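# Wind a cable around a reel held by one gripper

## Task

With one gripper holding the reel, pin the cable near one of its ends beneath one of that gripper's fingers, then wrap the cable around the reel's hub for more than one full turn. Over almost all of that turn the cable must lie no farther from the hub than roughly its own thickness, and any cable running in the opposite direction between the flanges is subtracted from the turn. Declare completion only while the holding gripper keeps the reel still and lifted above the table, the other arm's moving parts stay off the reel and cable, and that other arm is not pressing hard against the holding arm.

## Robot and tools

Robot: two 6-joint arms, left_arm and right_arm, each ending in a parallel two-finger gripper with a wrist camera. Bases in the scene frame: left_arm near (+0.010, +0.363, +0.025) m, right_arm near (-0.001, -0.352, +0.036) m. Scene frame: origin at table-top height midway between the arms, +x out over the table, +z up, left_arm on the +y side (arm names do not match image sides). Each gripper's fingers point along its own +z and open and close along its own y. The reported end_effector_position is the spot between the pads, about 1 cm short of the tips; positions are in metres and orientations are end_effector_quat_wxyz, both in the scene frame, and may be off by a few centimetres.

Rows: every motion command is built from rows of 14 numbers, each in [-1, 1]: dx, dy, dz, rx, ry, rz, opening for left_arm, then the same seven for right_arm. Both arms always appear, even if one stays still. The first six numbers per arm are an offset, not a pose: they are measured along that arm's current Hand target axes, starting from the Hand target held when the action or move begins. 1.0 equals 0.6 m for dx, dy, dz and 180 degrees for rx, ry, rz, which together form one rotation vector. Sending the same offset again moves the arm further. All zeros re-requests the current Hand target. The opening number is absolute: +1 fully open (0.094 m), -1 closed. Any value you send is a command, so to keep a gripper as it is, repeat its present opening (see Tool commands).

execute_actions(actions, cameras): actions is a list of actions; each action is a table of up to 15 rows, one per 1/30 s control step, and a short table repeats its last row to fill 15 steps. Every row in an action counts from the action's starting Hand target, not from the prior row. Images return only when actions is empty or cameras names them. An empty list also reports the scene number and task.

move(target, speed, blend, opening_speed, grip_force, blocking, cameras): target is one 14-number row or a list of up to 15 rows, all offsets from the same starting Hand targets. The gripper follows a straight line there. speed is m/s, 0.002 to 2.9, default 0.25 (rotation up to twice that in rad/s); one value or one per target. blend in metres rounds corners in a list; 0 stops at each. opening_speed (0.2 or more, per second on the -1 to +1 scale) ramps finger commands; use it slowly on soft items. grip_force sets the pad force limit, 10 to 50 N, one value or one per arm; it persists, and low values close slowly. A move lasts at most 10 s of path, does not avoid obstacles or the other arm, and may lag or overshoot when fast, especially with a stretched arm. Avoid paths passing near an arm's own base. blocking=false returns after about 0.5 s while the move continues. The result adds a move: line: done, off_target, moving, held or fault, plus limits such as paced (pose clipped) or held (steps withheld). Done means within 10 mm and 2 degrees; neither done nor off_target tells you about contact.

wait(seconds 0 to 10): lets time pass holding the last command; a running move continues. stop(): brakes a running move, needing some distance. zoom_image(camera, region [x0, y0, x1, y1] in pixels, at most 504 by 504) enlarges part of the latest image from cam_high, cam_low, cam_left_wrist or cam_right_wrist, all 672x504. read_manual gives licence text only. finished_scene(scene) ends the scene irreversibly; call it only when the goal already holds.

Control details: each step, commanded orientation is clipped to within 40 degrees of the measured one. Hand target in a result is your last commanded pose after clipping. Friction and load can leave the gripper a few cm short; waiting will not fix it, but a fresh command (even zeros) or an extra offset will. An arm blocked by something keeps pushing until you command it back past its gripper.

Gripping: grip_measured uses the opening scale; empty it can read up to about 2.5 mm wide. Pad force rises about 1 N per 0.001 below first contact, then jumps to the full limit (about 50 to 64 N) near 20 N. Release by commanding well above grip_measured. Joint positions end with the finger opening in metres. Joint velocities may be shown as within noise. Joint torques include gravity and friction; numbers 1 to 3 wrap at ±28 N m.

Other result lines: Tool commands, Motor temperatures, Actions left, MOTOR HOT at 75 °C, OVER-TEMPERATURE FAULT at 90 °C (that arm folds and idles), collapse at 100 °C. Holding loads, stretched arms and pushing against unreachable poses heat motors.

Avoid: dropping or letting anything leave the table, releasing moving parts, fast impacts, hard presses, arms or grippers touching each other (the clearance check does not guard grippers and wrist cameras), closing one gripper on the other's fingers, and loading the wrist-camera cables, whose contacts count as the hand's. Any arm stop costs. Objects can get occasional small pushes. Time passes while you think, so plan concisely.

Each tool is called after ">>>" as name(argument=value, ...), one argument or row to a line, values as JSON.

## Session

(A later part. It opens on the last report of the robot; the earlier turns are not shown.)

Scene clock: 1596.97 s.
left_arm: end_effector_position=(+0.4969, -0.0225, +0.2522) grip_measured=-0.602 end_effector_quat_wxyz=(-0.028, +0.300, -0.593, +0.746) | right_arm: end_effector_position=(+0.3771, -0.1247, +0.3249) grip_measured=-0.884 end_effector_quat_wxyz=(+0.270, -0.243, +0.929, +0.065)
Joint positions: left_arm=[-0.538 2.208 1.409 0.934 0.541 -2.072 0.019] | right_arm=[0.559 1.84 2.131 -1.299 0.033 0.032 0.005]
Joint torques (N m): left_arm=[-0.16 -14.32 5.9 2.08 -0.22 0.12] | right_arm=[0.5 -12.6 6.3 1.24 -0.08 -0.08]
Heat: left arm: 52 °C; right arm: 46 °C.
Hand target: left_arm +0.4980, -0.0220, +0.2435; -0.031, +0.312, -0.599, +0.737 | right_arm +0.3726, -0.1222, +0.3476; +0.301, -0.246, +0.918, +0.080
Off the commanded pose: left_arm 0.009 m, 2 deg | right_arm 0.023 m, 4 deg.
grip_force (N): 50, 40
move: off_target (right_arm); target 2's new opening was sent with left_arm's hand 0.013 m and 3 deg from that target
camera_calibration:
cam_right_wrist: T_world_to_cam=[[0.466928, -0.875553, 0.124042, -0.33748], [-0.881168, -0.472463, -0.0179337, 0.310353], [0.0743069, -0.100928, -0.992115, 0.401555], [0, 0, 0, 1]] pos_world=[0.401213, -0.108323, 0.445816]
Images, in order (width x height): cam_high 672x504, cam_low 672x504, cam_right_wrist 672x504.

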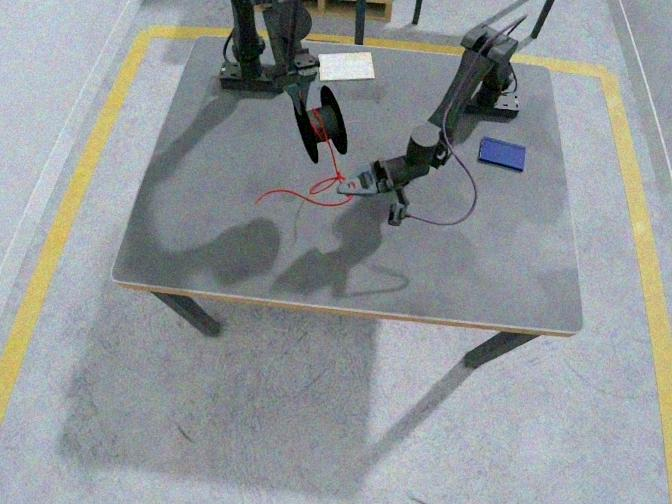

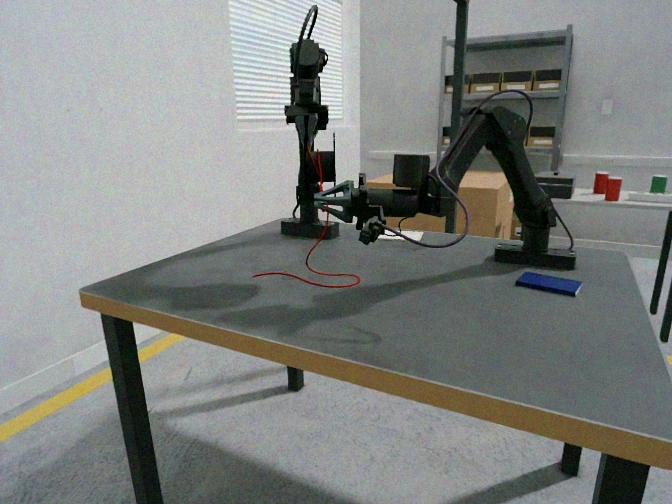

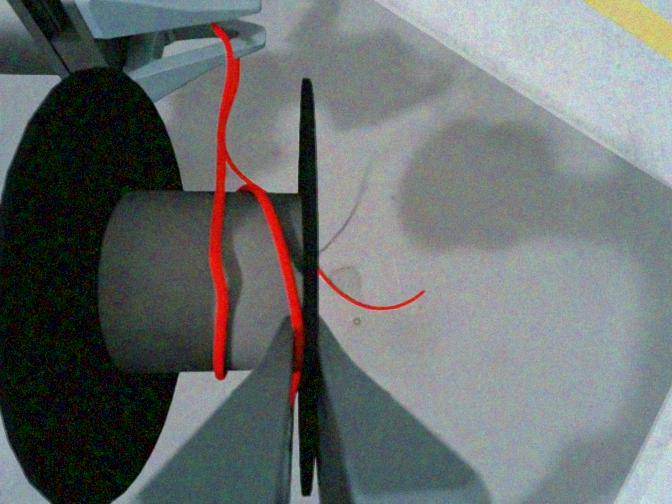

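>>> move(
  target=[0,0,-0.05,0,0,0,-0.6,0,0,0,0,0,0,-1],
  speed=0.06,
  cameras=["cam_high","cam_right_wrist","cam_low"],
)

>>> zoom_image(
  camera="cam_high",
  region=[280, 80, 370, 215],
)

>>> zoom_image(
  camera="cam_low",
  region=[290, 110, 370, 220],
)

Scene clock: 1603.47 s.
left_arm: end_effector_position=(+0.4826, -0.0029, +0.2405) grip_measured=-0.602 end_effector_quat_wxyz=(-0.025, +0.306, -0.598, +0.741) | right_arm: end_effector_position=(+0.3769, -0.1246, +0.3248) grip_measured=-0.884 end_effector_quat_wxyz=(+0.269, -0.243, +0.929, +0.065)
Joint positions: left_arm=[-0.515 2.152 1.279 0.989 0.563 -2.072 0.019] | right_arm=[0.559 1.84 2.131 -1.3 0.032 0.032 0.005]
Joint torques (N m): left_arm=[0.75 -15.06 5.03 2.18 -0.12 0.05] | right_arm=[0.39 -12.49 6.23 1.2 -0.07 -0.07]
Heat: left arm: 51 °C; right arm: 46 °C.
Hand target: left_arm +0.4831, +0.0039, +0.2406; -0.031, +0.312, -0.599, +0.737 | right_arm +0.3726, -0.1223, +0.3476; +0.301, -0.246, +0.918, +0.080
Off the commanded pose: left_arm 0.007 m, 1 deg | right_arm 0.023 m, 4 deg.
grip_force (N): 50, 40
move: off_target (right_arm)
camera_calibration:
cam_right_wrist: T_world_to_cam=[[0.467587, -0.875324, 0.12317, -0.33727], [-0.88091, -0.472975, -0.0170775, 0.309722], [0.0732044, -0.100516, -0.992239, 0.402004], [0, 0, 0, 1]] pos_world=[0.401112, -0.108321, 0.445714]
Images, in order (width x height): cam_high 672x504, cam_low 672x504, cam_right_wrist 672x504.

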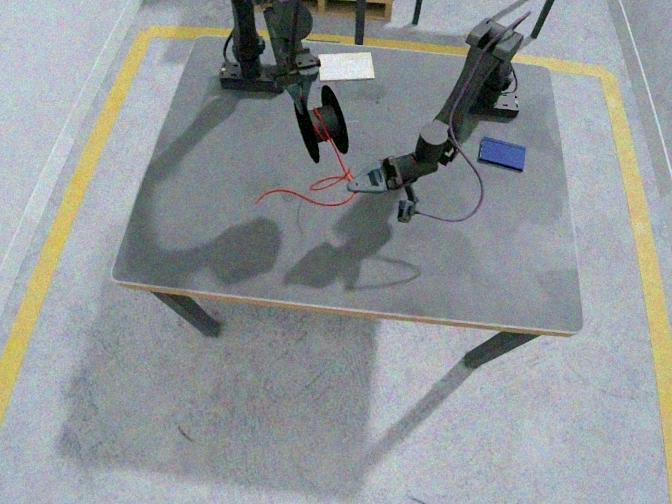

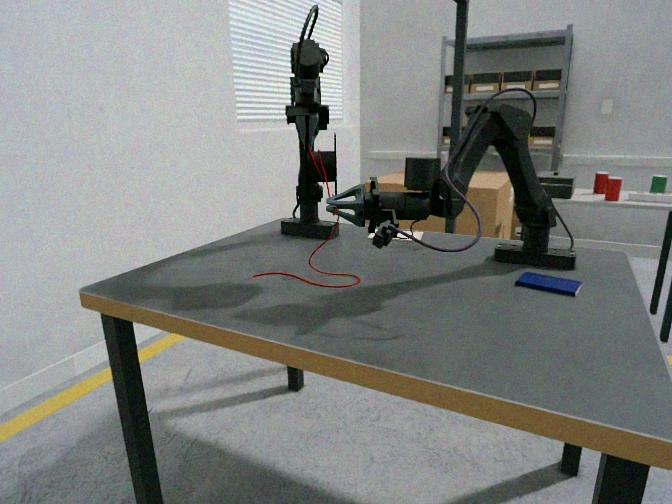

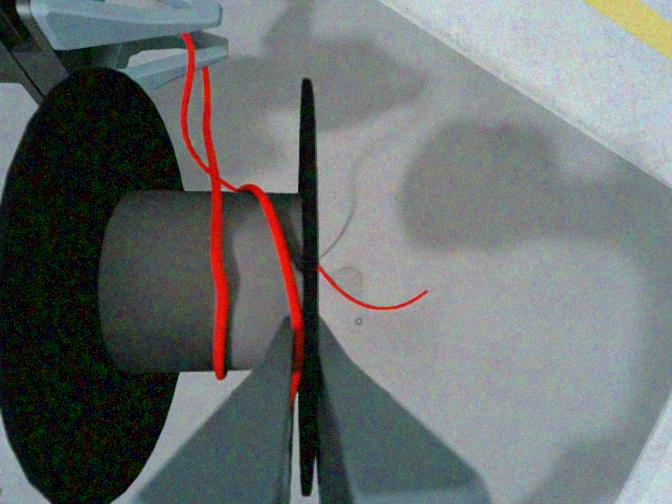

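Scaled by 3.733 from the camera's 672x504 image, which has a finer 960x720 frame.

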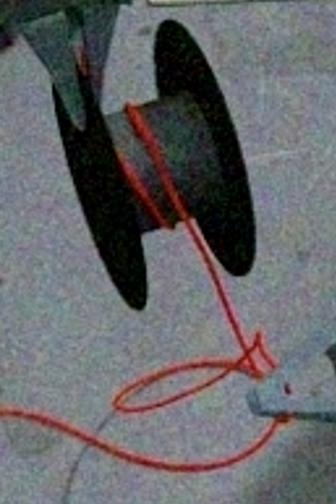

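Scaled by 4.582 from the camera's 672x504 image, which has a finer 960x720 frame.

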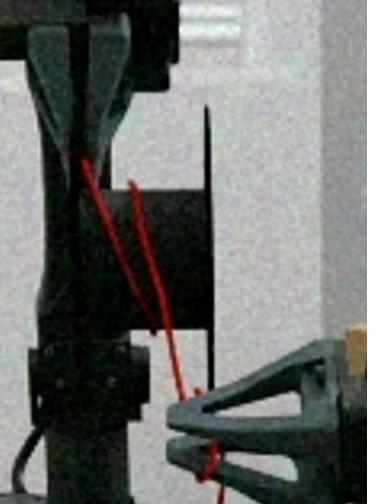

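>>> move(
  target=[0,0,-0.045,0,0,0,-0.6,0,0,0,0,0,0,-1],
  speed=0.06,
  cameras=["cam_high","cam_right_wrist","cam_low"],
)

>>> zoom_image(
  camera="cam_high",
  region=[280, 80, 370, 215],
)

>>> zoom_image(
  camera="cam_low",
  region=[290, 110, 370, 220],
)

Scene clock: 1625.17 s.
left_arm: end_effector_position=(+0.4735, +0.0238, +0.2316) grip_measured=-0.601 end_effector_quat_wxyz=(-0.028, +0.316, -0.600, +0.735) | right_arm: end_effector_position=(+0.3768, -0.1247, +0.3247) grip_measured=-0.884 end_effector_quat_wxyz=(+0.269, -0.244, +0.930, +0.065)
Joint positions: left_arm=[-0.475 2.096 1.161 1.033 0.588 -2.072 0.019] | right_arm=[0.559 1.84 2.131 -1.301 0.032 0.031 0.005]
Joint torques (N m): left_arm=[0.28 -14.94 4.94 2.31 -0.02 0.03] | right_arm=[0.36 -12.53 6.27 1.24 -0.09 -0.06]
Motor temperatures (°C): left_arm=[29 49 43 49 28 27 30] | right_arm=[27 45 45 46 29 28 30]
Heat: left arm: 49 °C; right arm: 46 °C.
Hand target: left_arm +0.4696, +0.0271, +0.2384; -0.031, +0.312, -0.599, +0.737 | right_arm +0.3726, -0.1223, +0.3476; +0.301, -0.246, +0.918, +0.080
Off the commanded pose: left_arm 0.008 m, 1 deg | right_arm 0.023 m, 4 deg.
grip_force (N): 50, 40
move: off_target (right_arm)
camera_calibration:
cam_right_wrist: T_world_to_cam=[[0.467966, -0.875097, 0.123343, -0.337403], [-0.880758, -0.473287, -0.0162677, 0.309175], [0.0726124, -0.101022, -0.992231, 0.401991], [0, 0, 0, 1]] pos_world=[0.401012, -0.108322, 0.445514]
Images, in order (width x height): cam_high 672x504, cam_low 672x504, cam_right_wrist 672x504.

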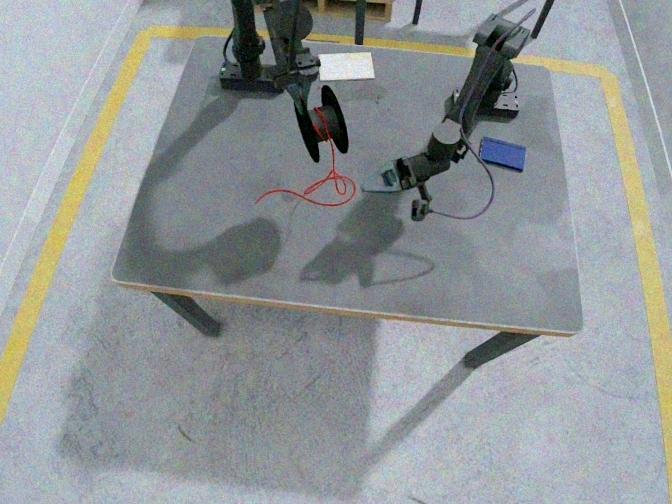

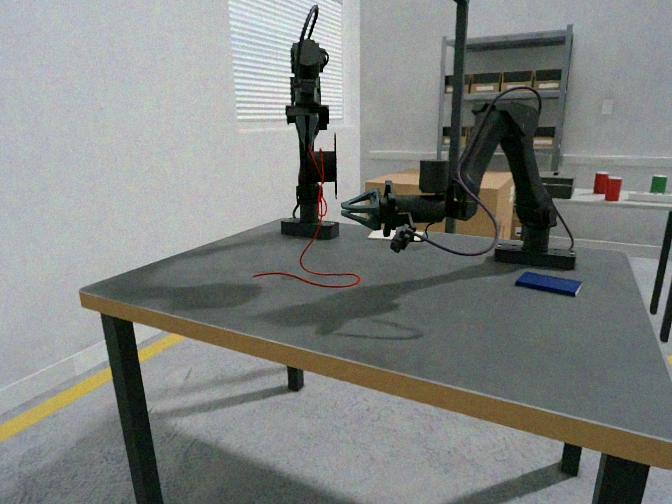

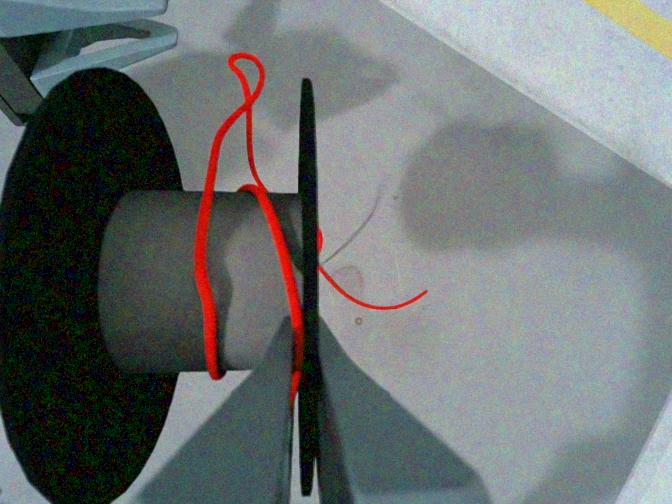

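Scaled by 3.733 from the camera's 672x504 image, which has a finer 960x720 frame.

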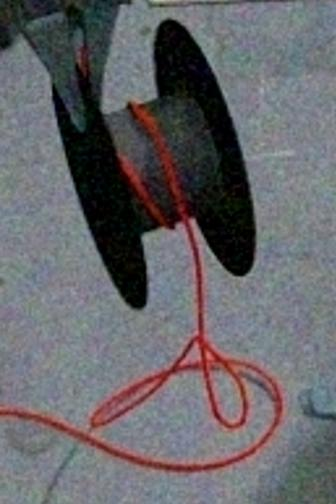

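Scaled by 4.582 from the camera's 672x504 image, which has a finer 960x720 frame.

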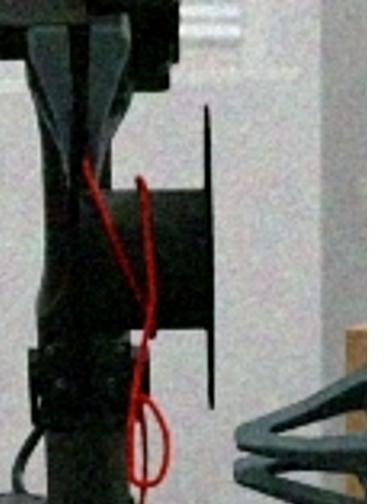

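>>> zoom_image(
  camera="cam_right_wrist",
  region=[90, 150, 330, 400],
)

>>> zoom_image(
  camera="cam_high",
  region=[290, 80, 350, 170],
)

>>> zoom_image(
  camera="cam_low",
  region=[300, 130, 350, 205],
)

Scaled by 2.016 from the camera's 672x504 image, which has a finer 960x720 frame.

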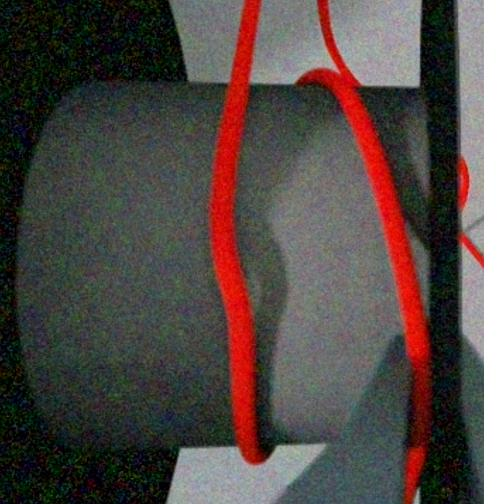

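Scaled by 5.600 from the camera's 672x504 image, which has a finer 960x720 frame.

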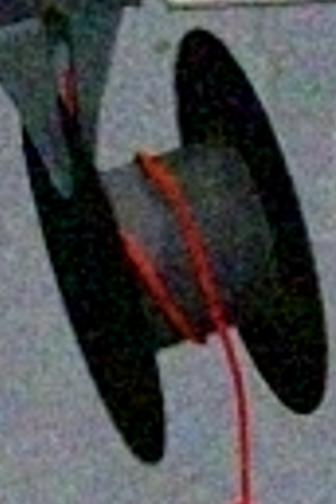

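Scaled by 6.720 from the camera's 672x504 image, which has a finer 960x720 frame.

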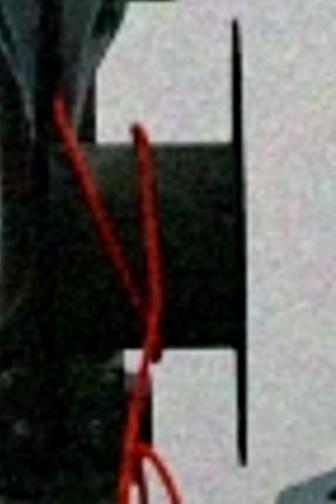

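>>> wait(
  seconds=0.1,
  cameras=["cam_left_wrist"],
)

Scene clock: 1637.20 s.
left_arm: end_effector_position=(+0.4734, +0.0238, +0.2316) grip_measured=-0.601 end_effector_quat_wxyz=(-0.028, +0.316, -0.600, +0.735) | right_arm: end_effector_position=(+0.3768, -0.1247, +0.3247) grip_measured=-0.884 end_effector_quat_wxyz=(+0.269, -0.244, +0.930, +0.065)
Joint positions: left_arm=[-0.475 2.096 1.161 1.033 0.588 -2.072 0.019] | right_arm=[0.559 1.84 2.131 -1.301 0.032 0.031 0.005]
Joint torques (N m): left_arm=[0.17 -14.9 4.93 2.31 0 0.04] | right_arm=[0.31 -12.45 6.37 1.24 -0.06 -0.09]
Heat: left arm: 50 °C; right arm: 46 °C.
Hand target: left_arm +0.4696, +0.0271, +0.2384; -0.031, +0.312, -0.599, +0.737 | right_arm +0.3726, -0.1223, +0.3476; +0.301, -0.246, +0.918, +0.080
Tool commands: left_gripper/opening=-0.6 right_gripper/opening=-1.0
Off the commanded pose: left_arm 0.008 m, 1 deg | right_arm 0.023 m, 4 deg.
grip_force (N): 50, 40
wait: 0.10 s; at rest from the start
camera_calibration:
cam_left_wrist: T_world_to_cam=[[0.327942, 0.35458, 0.87563, -0.374981], [-0.94294, 0.0663437, 0.326286, 0.40113], [0.0576019, -0.932669, 0.356104, 0.037182], [0, 0, 0, 1]] pos_world=[0.499071, 0.141027, 0.18422]
Images, in order (width x height): cam_left_wrist 672x504.

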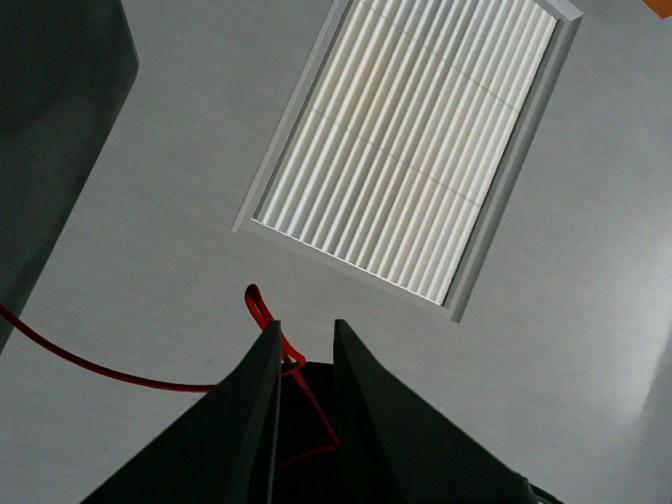

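>>> wait(
  seconds=0.1,
  cameras=["cam_right_wrist"],
)

>>> zoom_image(
  camera="cam_right_wrist",
  region=[170, 180, 280, 390],
)

Scene clock: 1644.93 s.
left_arm: end_effector_position=(+0.4734, +0.0238, +0.2316) grip_measured=-0.601 end_effector_quat_wxyz=(-0.028, +0.316, -0.600, +0.735) | right_arm: end_effector_position=(+0.3768, -0.1247, +0.3247) grip_measured=-0.884 end_effector_quat_wxyz=(+0.269, -0.244, +0.930, +0.065)
Joint positions: left_arm=[-0.475 2.096 1.161 1.033 0.588 -2.072 0.019] | right_arm=[0.559 1.84 2.131 -1.301 0.032 0.031 0.005]
Joint torques (N m): left_arm=[0.29 -14.93 4.92 2.31 0.01 0.03] | right_arm=[0.49 -12.66 6.38 1.24 -0.05 -0.08]
Heat: left arm: 50 °C; right arm: 46 °C.
Hand target: left_arm +0.4696, +0.0271, +0.2384; -0.031, +0.312, -0.599, +0.737 | right_arm +0.3726, -0.1223, +0.3476; +0.301, -0.246, +0.918, +0.080
Tool commands: left_gripper/opening=-0.6 right_gripper/opening=-1.0
Off the commanded pose: left_arm 0.008 m, 1 deg | right_arm 0.023 m, 4 deg.
grip_force (N): 50, 40
wait: 0.10 s; at rest from the start
camera_calibration:
cam_right_wrist: T_world_to_cam=[[0.467966, -0.875097, 0.123343, -0.337403], [-0.880758, -0.473287, -0.0162677, 0.309175], [0.0726124, -0.101022, -0.992231, 0.401991], [0, 0, 0, 1]] pos_world=[0.401012, -0.108322, 0.445514]
Images, in order (width x height): cam_right_wrist 672x504.

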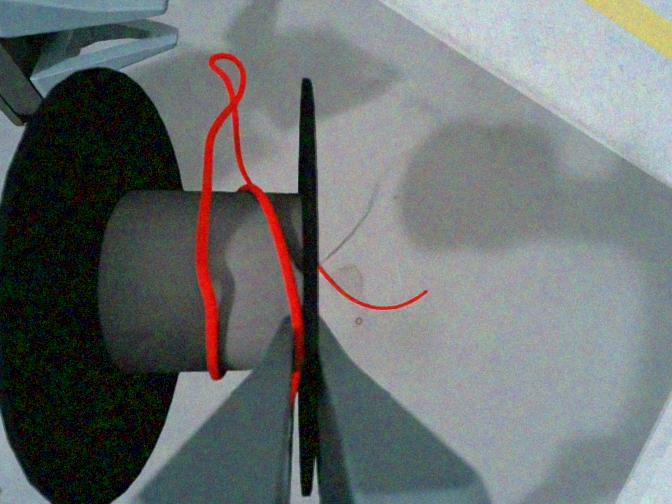

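Scaled by 2.400 from the camera's 672x504 image, which has a finer 960x720 frame.

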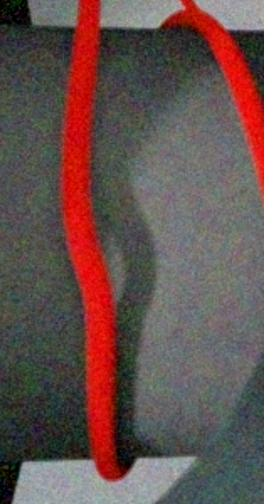

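>>> move(
  target=[
    [-0.0108,0.0167,-0.1257,0,0,0,-0.6,0,0,0,0,0,0,-1],
    [-0.014,0.1617,-0.1373,0,0,0.639,-0.2,0,0,0,0,0,0,-1],
  ],
  speed=[0.12,0.4],
  blend=[0.02,0],
  cameras=["cam_high","cam_right_wrist","cam_low","cam_left_wrist"],
)

>>> zoom_image(
  camera="cam_low",
  region=[280, 130, 380, 300],
)

>>> zoom_image(
  camera="cam_right_wrist",
  region=[90, 0, 350, 400],
)

Scene clock: 1676.07 s.
left_arm: end_effector_position=(+0.4073, +0.0750, +0.1360) grip_measured=-0.202 end_effector_quat_wxyz=(+0.614, +0.333, +0.608, -0.377) | right_arm: end_effector_position=(+0.3768, -0.1247, +0.3247) grip_measured=-0.884 end_effector_quat_wxyz=(+0.269, -0.244, +0.930, +0.065)
Joint positions: left_arm=[-0.422 2.179 0.747 1.479 0.646 -0.077 0.038] | right_arm=[0.559 1.84 2.131 -1.301 0.032 0.031 0.005]
Joint torques (N m): left_arm=[-0.59 -8.5 3.11 3.16 -0.15 0.13] | right_arm=[0.46 -12.42 6.24 1.23 -0.05 -0.07]
Heat: left arm: 51 °C; right arm: 45 °C.
Hand target: left_arm +0.4037, +0.0747, +0.1400; +0.638, +0.338, +0.585, -0.370 | right_arm +0.3726, -0.1223, +0.3476; +0.301, -0.246, +0.918, +0.080
Off the commanded pose: left_arm 0.006 m, 4 deg | right_arm 0.023 m, 4 deg.
grip_force (N): 50, 40
move: off_target (left_arm, right_arm); target 2's new opening was sent with left_arm's hand 0.006 m and 4 deg from that target
camera_calibration:
cam_left_wrist: T_world_to_cam=[[-0.900322, -0.427939, 0.0792991, 0.37954], [-0.261898, 0.387182, -0.884025, 0.229707], [0.347606, -0.816675, -0.460665, 0.10708], [0, 0, 0, 1]] pos_world=[0.364646, 0.160931, 0.222297]
cam_right_wrist: T_world_to_cam=[[0.467966, -0.875097, 0.123343, -0.337403], [-0.880758, -0.473287, -0.0162677, 0.309175], [0.0726124, -0.101022, -0.992231, 0.401991], [0, 0, 0, 1]] pos_world=[0.401012, -0.108322, 0.445514]

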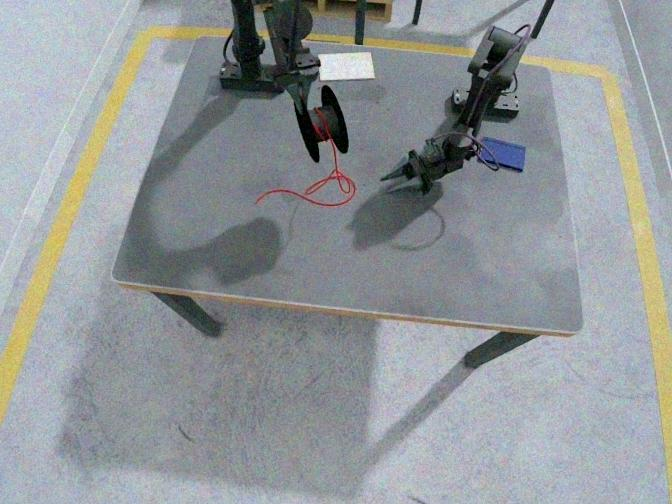

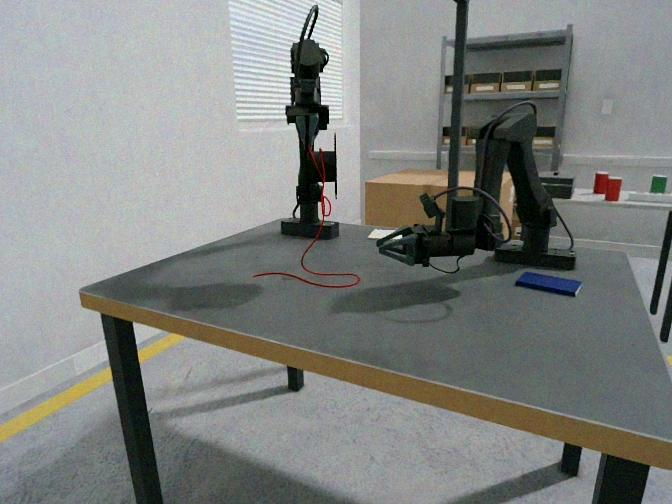

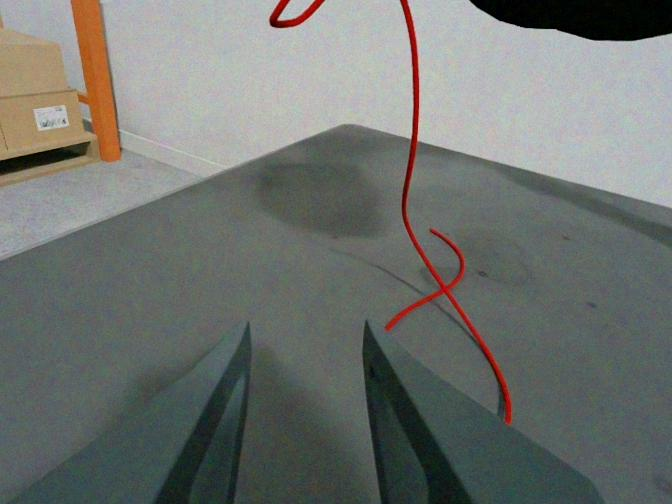

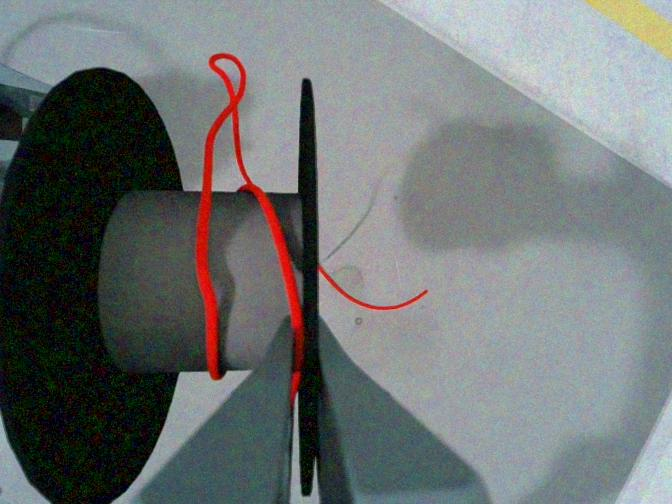

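Scaled by 2.965 from the camera's 672x504 image, which has a finer 960x720 frame.

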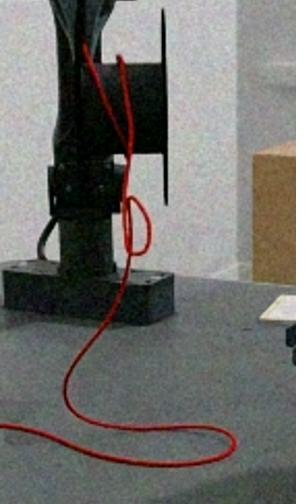

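Scaled by 1.260 from the camera's 672x504 image, which has a finer 960x720 frame.

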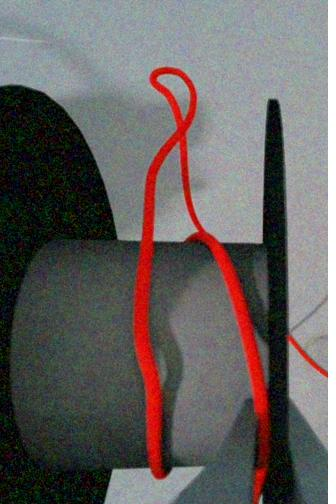

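>>> move(
  target=[
    [-0.0149,-0.09,0.0013,0,0,0,0.2,0,0,0,0,0,0,-1],
    [-0.0027,-0.09,0.1425,0,0,0,0.2,0,0,0,0,0,0,-1],
  ],
  speed=[0.15,0.1],
  blend=[0.01,0],
  cameras=["cam_low","cam_left_wrist","cam_right_wrist"],
)

Scene clock: 1697.07 s.
left_arm: end_effector_position=(+0.3956, -0.0225, +0.1624) grip_measured=+0.198 end_effector_quat_wxyz=(+0.644, +0.335, +0.575, -0.378) | right_arm: end_effector_position=(+0.3768, -0.1247, +0.3247) grip_measured=-0.884 end_effector_quat_wxyz=(+0.269, -0.244, +0.930, +0.065)
Joint positions: left_arm=[-0.675 2.227 0.933 1.418 0.398 -0.051 0.056] | right_arm=[0.559 1.84 2.131 -1.301 0.032 0.031 0.005]
Joint torques (N m): left_arm=[-0.4 -9.55 6.01 2.19 -0.14 0.13] | right_arm=[0.38 -12.51 6.39 1.27 -0.08 -0.09]
Motor temperatures (°C): left_arm=[29 46 41 57 28 27 29] | right_arm=[27 45 45 45 28 28 30]
Heat: left arm: 57 °C; right arm: 45 °C.
Hand target: left_arm +0.3993, -0.0260, +0.1492; +0.638, +0.338, +0.585, -0.369 | right_arm +0.3726, -0.1223, +0.3476; +0.301, -0.246, +0.918, +0.080
Off the commanded pose: left_arm 0.014 m, 2 deg | right_arm 0.023 m, 4 deg.
grip_force (N): 50, 40
move: off_target (left_arm, right_arm)
camera_calibration:
cam_left_wrist: T_world_to_cam=[[-0.905841, -0.422684, 0.0281065, 0.335851], [-0.191323, 0.349018, -0.917378, 0.264388], [0.377952, -0.836376, -0.397024, 0.0208938], [0, 0, 0, 1]] pos_world=[0.346914, 0.0671576, 0.2414]
cam_right_wrist: T_world_to_cam=[[0.467966, -0.875097, 0.123343, -0.337403], [-0.880758, -0.473287, -0.0162677, 0.309175], [0.0726124, -0.101022, -0.992231, 0.401991], [0, 0, 0, 1]] pos_world=[0.401012, -0.108322, 0.445514]
Images, in order (width x height): cam_low 672x504, cam_left_wrist 672x504, cam_right_wrist 672x504.

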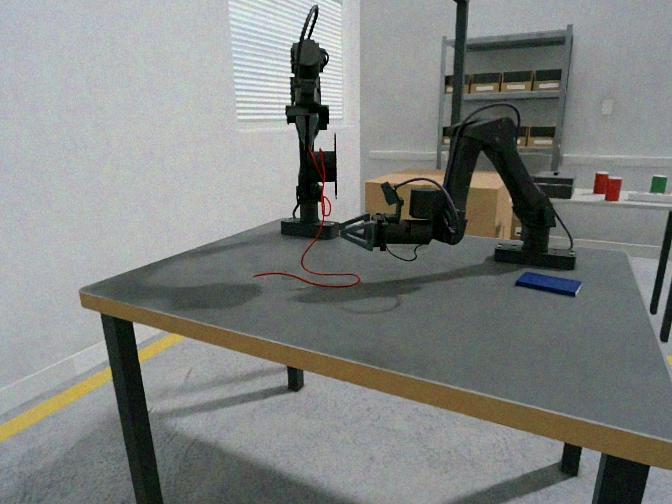

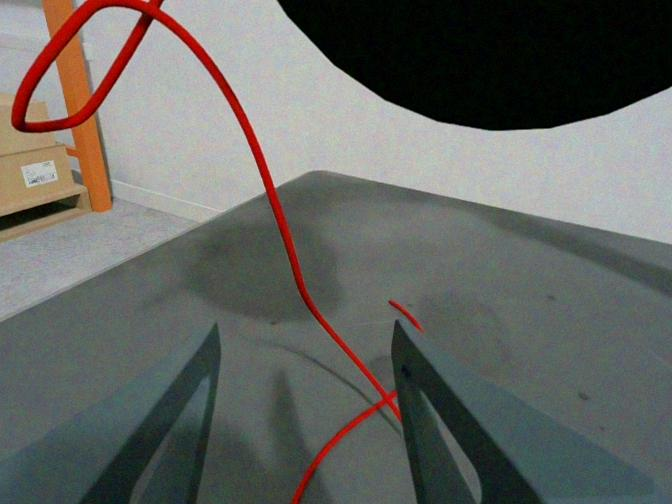

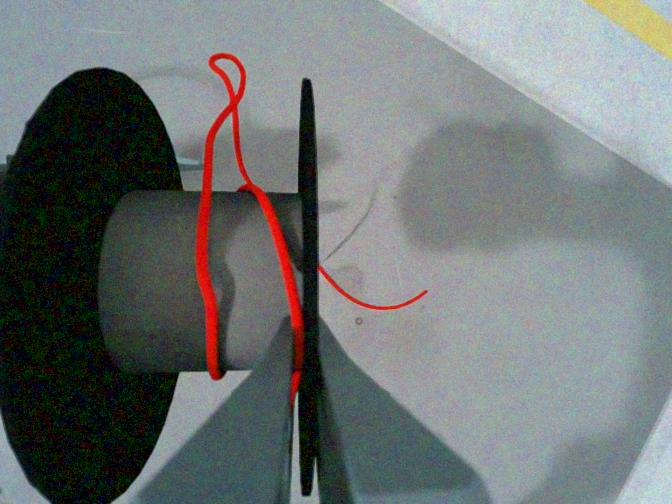

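>>> move(
  target=[0.024,0.0033,0.0815,0,0,0,0.2,0,0,0,0,0,0,-1],
  speed=0.1,
  cameras=["cam_low","cam_left_wrist","cam_right_wrist"],
)

>>> zoom_image(
  camera="cam_low",
  region=[280, 130, 380, 300],
)

Scene clock: 1712.50 s.
left_arm: end_effector_position=(+0.4222, -0.0642, +0.1549) grip_measured=+0.198 end_effector_quat_wxyz=(+0.646, +0.335, +0.573, -0.378) | right_arm: end_effector_position=(+0.3768, -0.1247, +0.3247) grip_measured=-0.884 end_effector_quat_wxyz=(+0.269, -0.244, +0.930, +0.065)
Joint positions: left_arm=[-0.715 2.356 1.162 1.321 0.358 -0.047 0.056] | right_arm=[0.559 1.84 2.131 -1.301 0.032 0.031 0.005]
Joint torques (N m): left_arm=[-0.34 -11.03 6.65 2.18 -0.16 0.13] | right_arm=[0.57 -12.31 6.22 1.23 -0.06 -0.06]
Motor temperatures (°C): left_arm=[29 43 42 52 28 27 29] | right_arm=[27 45 45 45 28 28 30]
Heat: left arm: 52 °C; right arm: 45 °C.
Hand target: left_arm +0.4260, -0.0682, +0.1391; +0.638, +0.338, +0.585, -0.369 | right_arm +0.3726, -0.1223, +0.3476; +0.301, -0.246, +0.918, +0.080
Off the commanded pose: left_arm 0.017 m, 2 deg | right_arm 0.023 m, 4 deg.
grip_force (N): 50, 40
move: off_target (left_arm, right_arm)
camera_calibration:
cam_left_wrist: T_world_to_cam=[[-0.905877, -0.422708, 0.0265596, 0.342774], [-0.187904, 0.344902, -0.919638, 0.275874], [0.379578, -0.83807, -0.391867, -0.028619], [0, 0, 0, 1]] pos_world=[0.373212, 0.0257591, 0.233385]
cam_right_wrist: T_world_to_cam=[[0.467966, -0.875097, 0.123343, -0.337403], [-0.880758, -0.473287, -0.0162677, 0.309175], [0.0726124, -0.101022, -0.992231, 0.401991], [0, 0, 0, 1]] pos_world=[0.401012, -0.108322, 0.445514]
Images, in order (width x height): cam_low 672x504, cam_left_wrist 672x504, cam_right_wrist 672x504.

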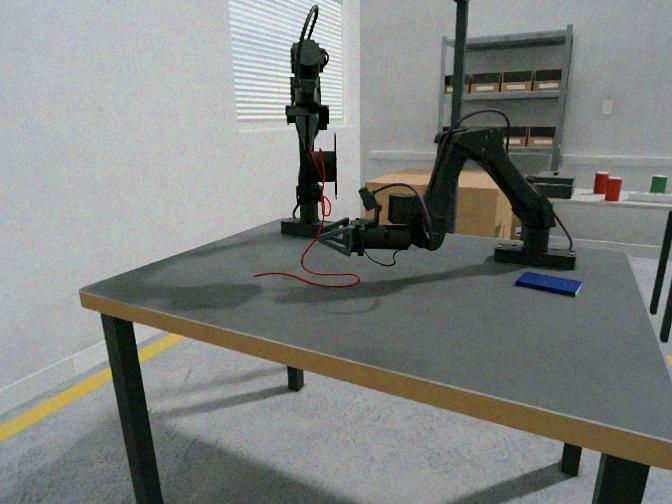

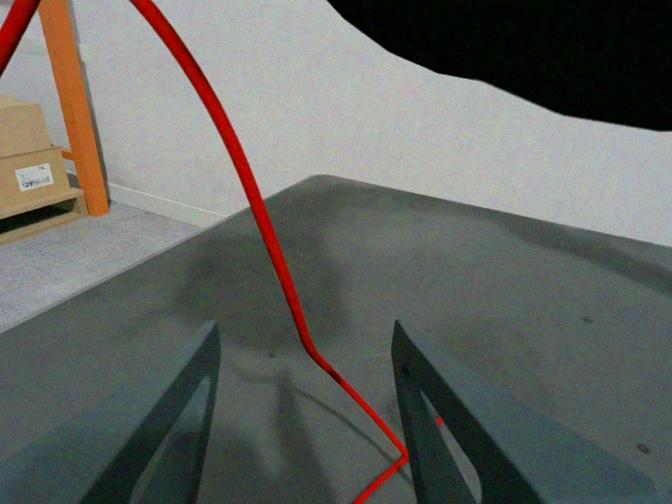

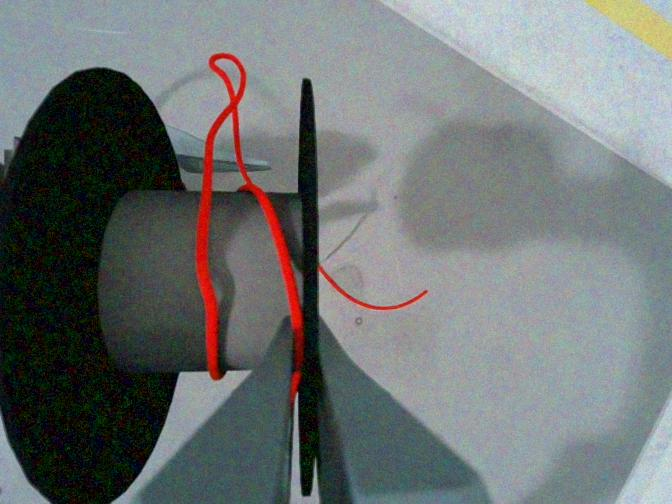

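Scaled by 2.965 from the camera's 672x504 image, which has a finer 960x720 frame.

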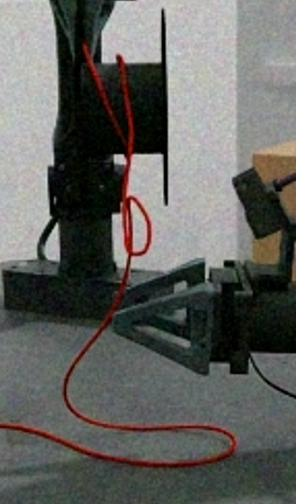

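>>> move(
  target=[
    [0.0018,0,0.022,0,0,0,0.2,0,0,0,0,0,0,-1],
    [0.0018,0,0.022,0,0,0,-1,0,0,0,0,0,0,-1],
  ],
  speed=0.1,
  opening_speed=1.2,
  cameras=["cam_low","cam_left_wrist","cam_right_wrist"],
)

Scene clock: 1722.53 s.
left_arm: end_effector_position=(+0.4302, -0.0742, +0.1554) grip_measured=-0.915 end_effector_quat_wxyz=(+0.646, +0.334, +0.574, -0.377) | right_arm: end_effector_position=(+0.3768, -0.1247, +0.3247) grip_measured=-0.884 end_effector_quat_wxyz=(+0.269, -0.244, +0.930, +0.065)
Joint positions: left_arm=[-0.722 2.382 1.226 1.283 0.347 -0.045 0.004] | right_arm=[0.559 1.84 2.131 -1.301 0.032 0.031 0.005]
Joint torques (N m): left_arm=[-0.65 -11.37 6.98 2.17 -0.15 0.13] | right_arm=[0.64 -12.49 6.34 1.23 -0.11 -0.05]
Heat: left arm: 52 °C; right arm: 45 °C.
Hand target: left_arm +0.4326, -0.0797, +0.1394; +0.638, +0.338, +0.585, -0.369 | right_arm +0.3726, -0.1223, +0.3476; +0.301, -0.246, +0.918, +0.080
Off the commanded pose: left_arm 0.017 m, 2 deg | right_arm 0.023 m, 4 deg.
grip_force (N): 50, 40
move: off_target (left_arm, right_arm); target 2's new opening was sent with left_arm's hand 0.017 m and 2 deg from that target
camera_calibration:
cam_left_wrist: T_world_to_cam=[[-0.90437, -0.42592, 0.0265996, 0.344883], [-0.189242, 0.344396, -0.919554, 0.281797], [0.382495, -0.83665, -0.392063, -0.0409834], [0, 0, 0, 1]] pos_world=[0.380905, 0.0155538, 0.233886]
cam_right_wrist: T_world_to_cam=[[0.467966, -0.875097, 0.123343, -0.337403], [-0.880758, -0.473287, -0.0162677, 0.309175], [0.0726124, -0.101022, -0.992231, 0.401991], [0, 0, 0, 1]] pos_world=[0.401012, -0.108322, 0.445514]
Images, in order (width x height): cam_low 672x504, cam_left_wrist 672x504, cam_right_wrist 672x504.

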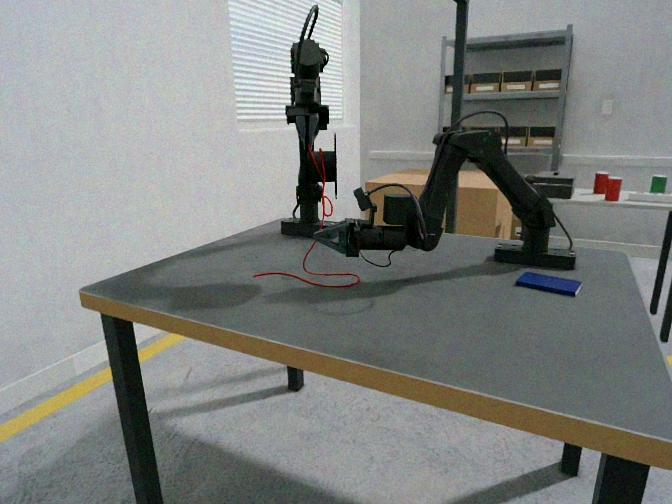

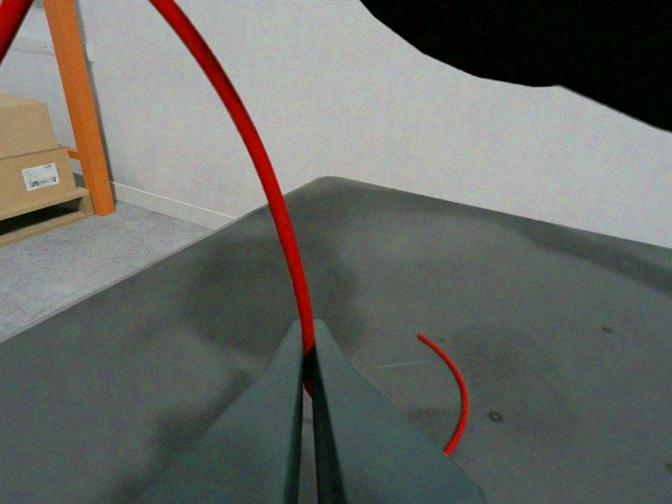

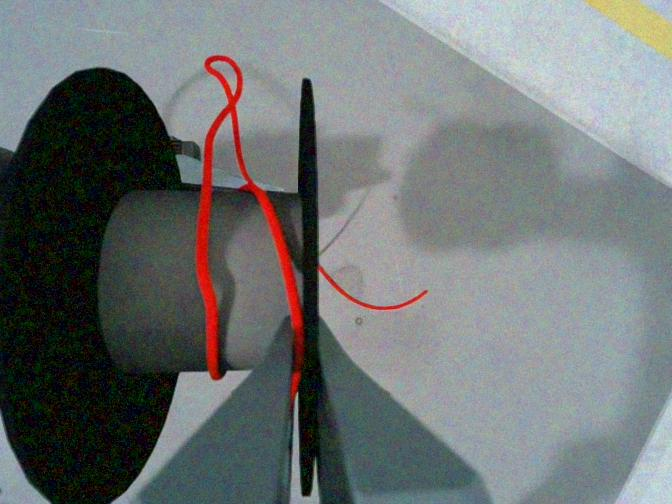

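>>> move(
  target=[-0.033,0.2533,-0.0222,0,0,0,-1,0,0,0,0,0,0,-1],
  speed=0.12,
  cameras=["cam_low","cam_high","cam_right_wrist"],
)

>>> zoom_image(
  camera="cam_high",
  region=[280, 80, 400, 230],
)

Scene clock: 1741.70 s.
left_arm: end_effector_position=(+0.5532, +0.0129, +0.1738) grip_measured=-0.915 end_effector_quat_wxyz=(+0.650, +0.337, +0.574, -0.367) | right_arm: end_effector_position=(+0.3768, -0.1247, +0.3247) grip_measured=-0.884 end_effector_quat_wxyz=(+0.269, -0.244, +0.930, +0.065)
Joint positions: left_arm=[-0.425 2.486 1.555 1.073 0.632 -0.066 0.004] | right_arm=[0.559 1.84 2.131 -1.301 0.032 0.031 0.005]
Joint torques (N m): left_arm=[-0.14 -12.88 8.06 2.06 0 -0.02] | right_arm=[0.31 -12.52 6.17 1.25 -0.11 -0.1]
Heat: left arm: 51 °C; right arm: 45 °C.
Hand target: left_arm +0.5568, +0.0090, +0.1575; +0.638, +0.338, +0.585, -0.370 | right_arm +0.3726, -0.1223, +0.3476; +0.301, -0.246, +0.918, +0.080
Off the commanded pose: left_arm 0.017 m, 2 deg | right_arm 0.023 m, 4 deg.
grip_force (N): 50, 40
move: off_target (left_arm, right_arm)
camera_calibration:
cam_right_wrist: T_world_to_cam=[[0.467966, -0.875097, 0.123343, -0.337403], [-0.880758, -0.473287, -0.0162677, 0.309175], [0.0726124, -0.101022, -0.992231, 0.401991], [0, 0, 0, 1]] pos_world=[0.401012, -0.108322, 0.445514]
Images, in order (width x height): cam_high 672x504, cam_low 672x504, cam_right_wrist 672x504.

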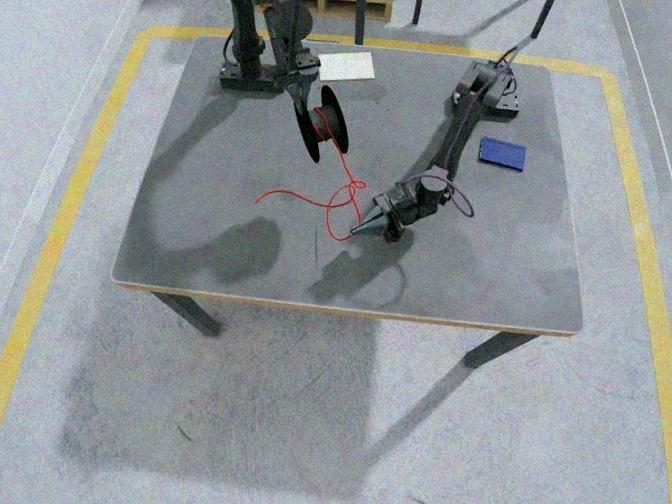

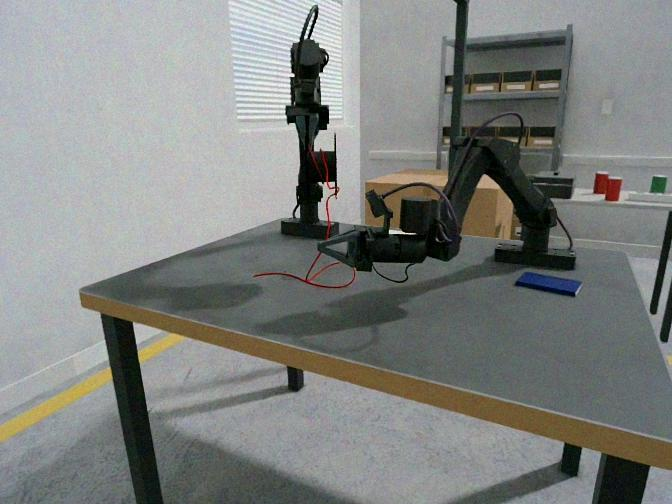

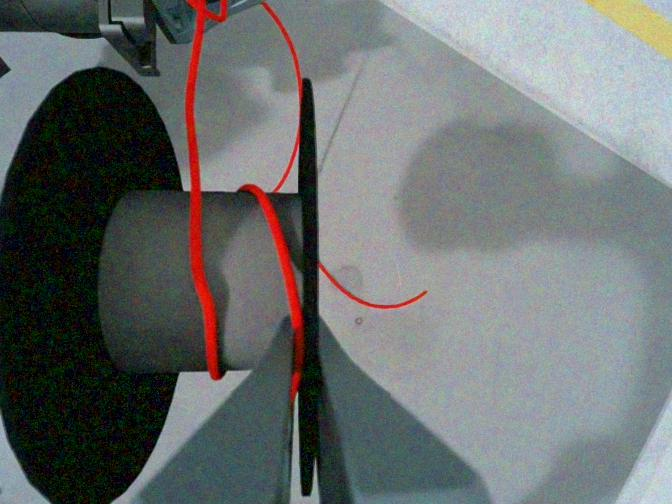

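Scaled by 3.360 from the camera's 672x504 image, which has a finer 960x720 frame.

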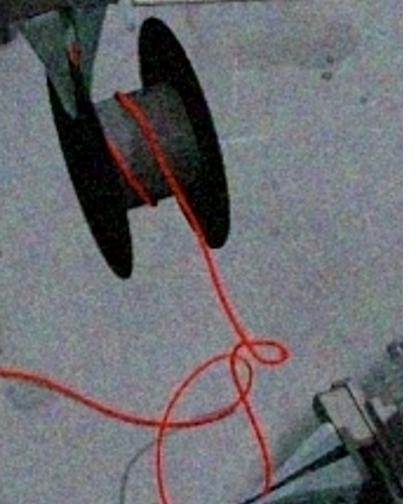

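>>> move(
  target=[0,0.1167,0,0,0,0,-1,0,0,0,0,0,0,-1],
  speed=0.1,
  cameras=["cam_low","cam_high","cam_right_wrist"],
)

>>> zoom_image(
  camera="cam_high",
  region=[280, 80, 400, 230],
)

Scene clock: 1748.20 s.
left_arm: end_effector_position=(+0.6127, +0.0452, +0.1764) grip_measured=-0.915 end_effector_quat_wxyz=(+0.650, +0.340, +0.572, -0.366) | right_arm: end_effector_position=(+0.3768, -0.1247, +0.3247) grip_measured=-0.884 end_effector_quat_wxyz=(+0.269, -0.244, +0.930, +0.065)
Joint positions: left_arm=[-0.324 2.634 1.868 0.921 0.736 -0.081 0.004] | right_arm=[0.559 1.84 2.131 -1.301 0.032 0.031 0.005]
Joint torques (N m): left_arm=[0.02 -14.05 8.59 2.01 -0.05 0] | right_arm=[0.59 -12.56 6.39 1.27 -0.12 -0.07]
Heat: left arm: 51 °C; right arm: 45 °C.
Hand target: left_arm +0.6175, +0.0440, +0.1575; +0.638, +0.338, +0.585, -0.369 | right_arm +0.3726, -0.1223, +0.3476; +0.301, -0.246, +0.918, +0.080
Off the commanded pose: left_arm 0.020 m, 2 deg | right_arm 0.023 m, 4 deg.
grip_force (N): 50, 40
move: off_target (left_arm, right_arm)
camera_calibration:
cam_right_wrist: T_world_to_cam=[[0.467966, -0.875097, 0.123343, -0.337403], [-0.880758, -0.473287, -0.0162677, 0.309175], [0.0726124, -0.101022, -0.992231, 0.401991], [0, 0, 0, 1]] pos_world=[0.401012, -0.108322, 0.445514]
Images, in order (width x height): cam_high 672x504, cam_low 672x504, cam_right_wrist 672x504.

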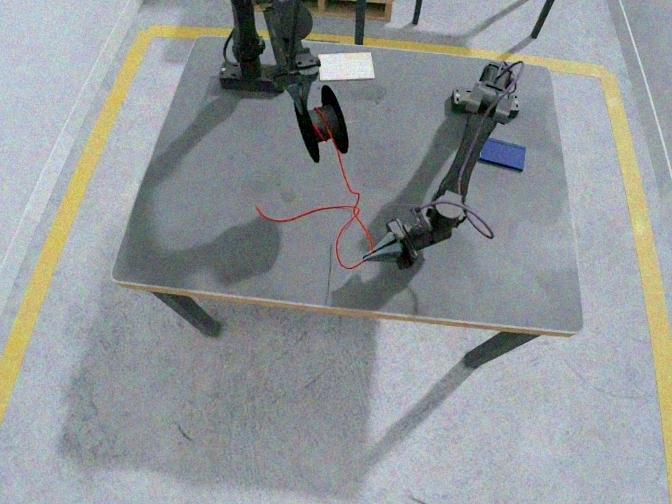

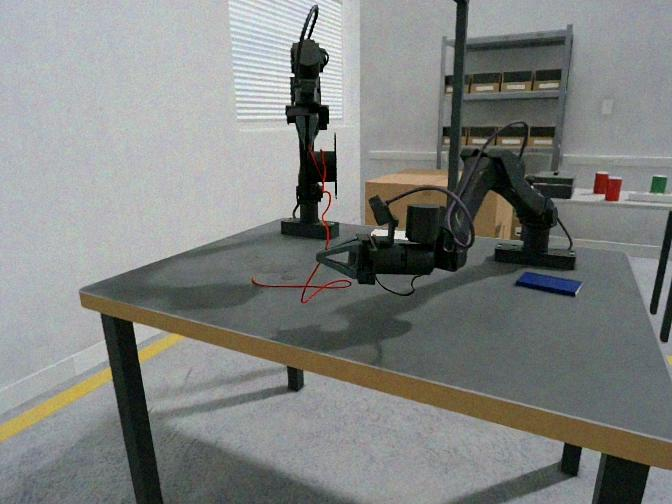

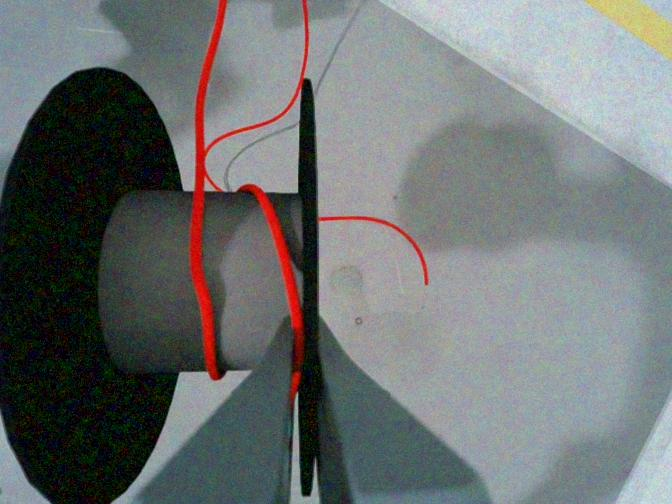

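Scaled by 3.360 from the camera's 672x504 image, which has a finer 960x720 frame.

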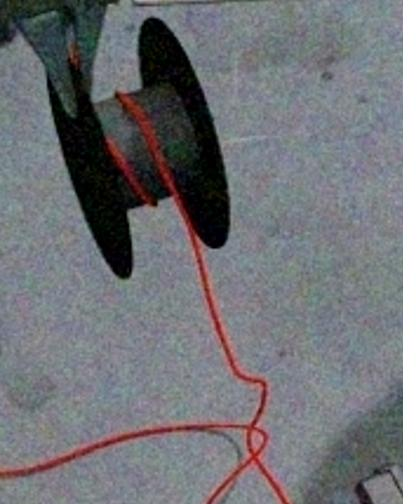

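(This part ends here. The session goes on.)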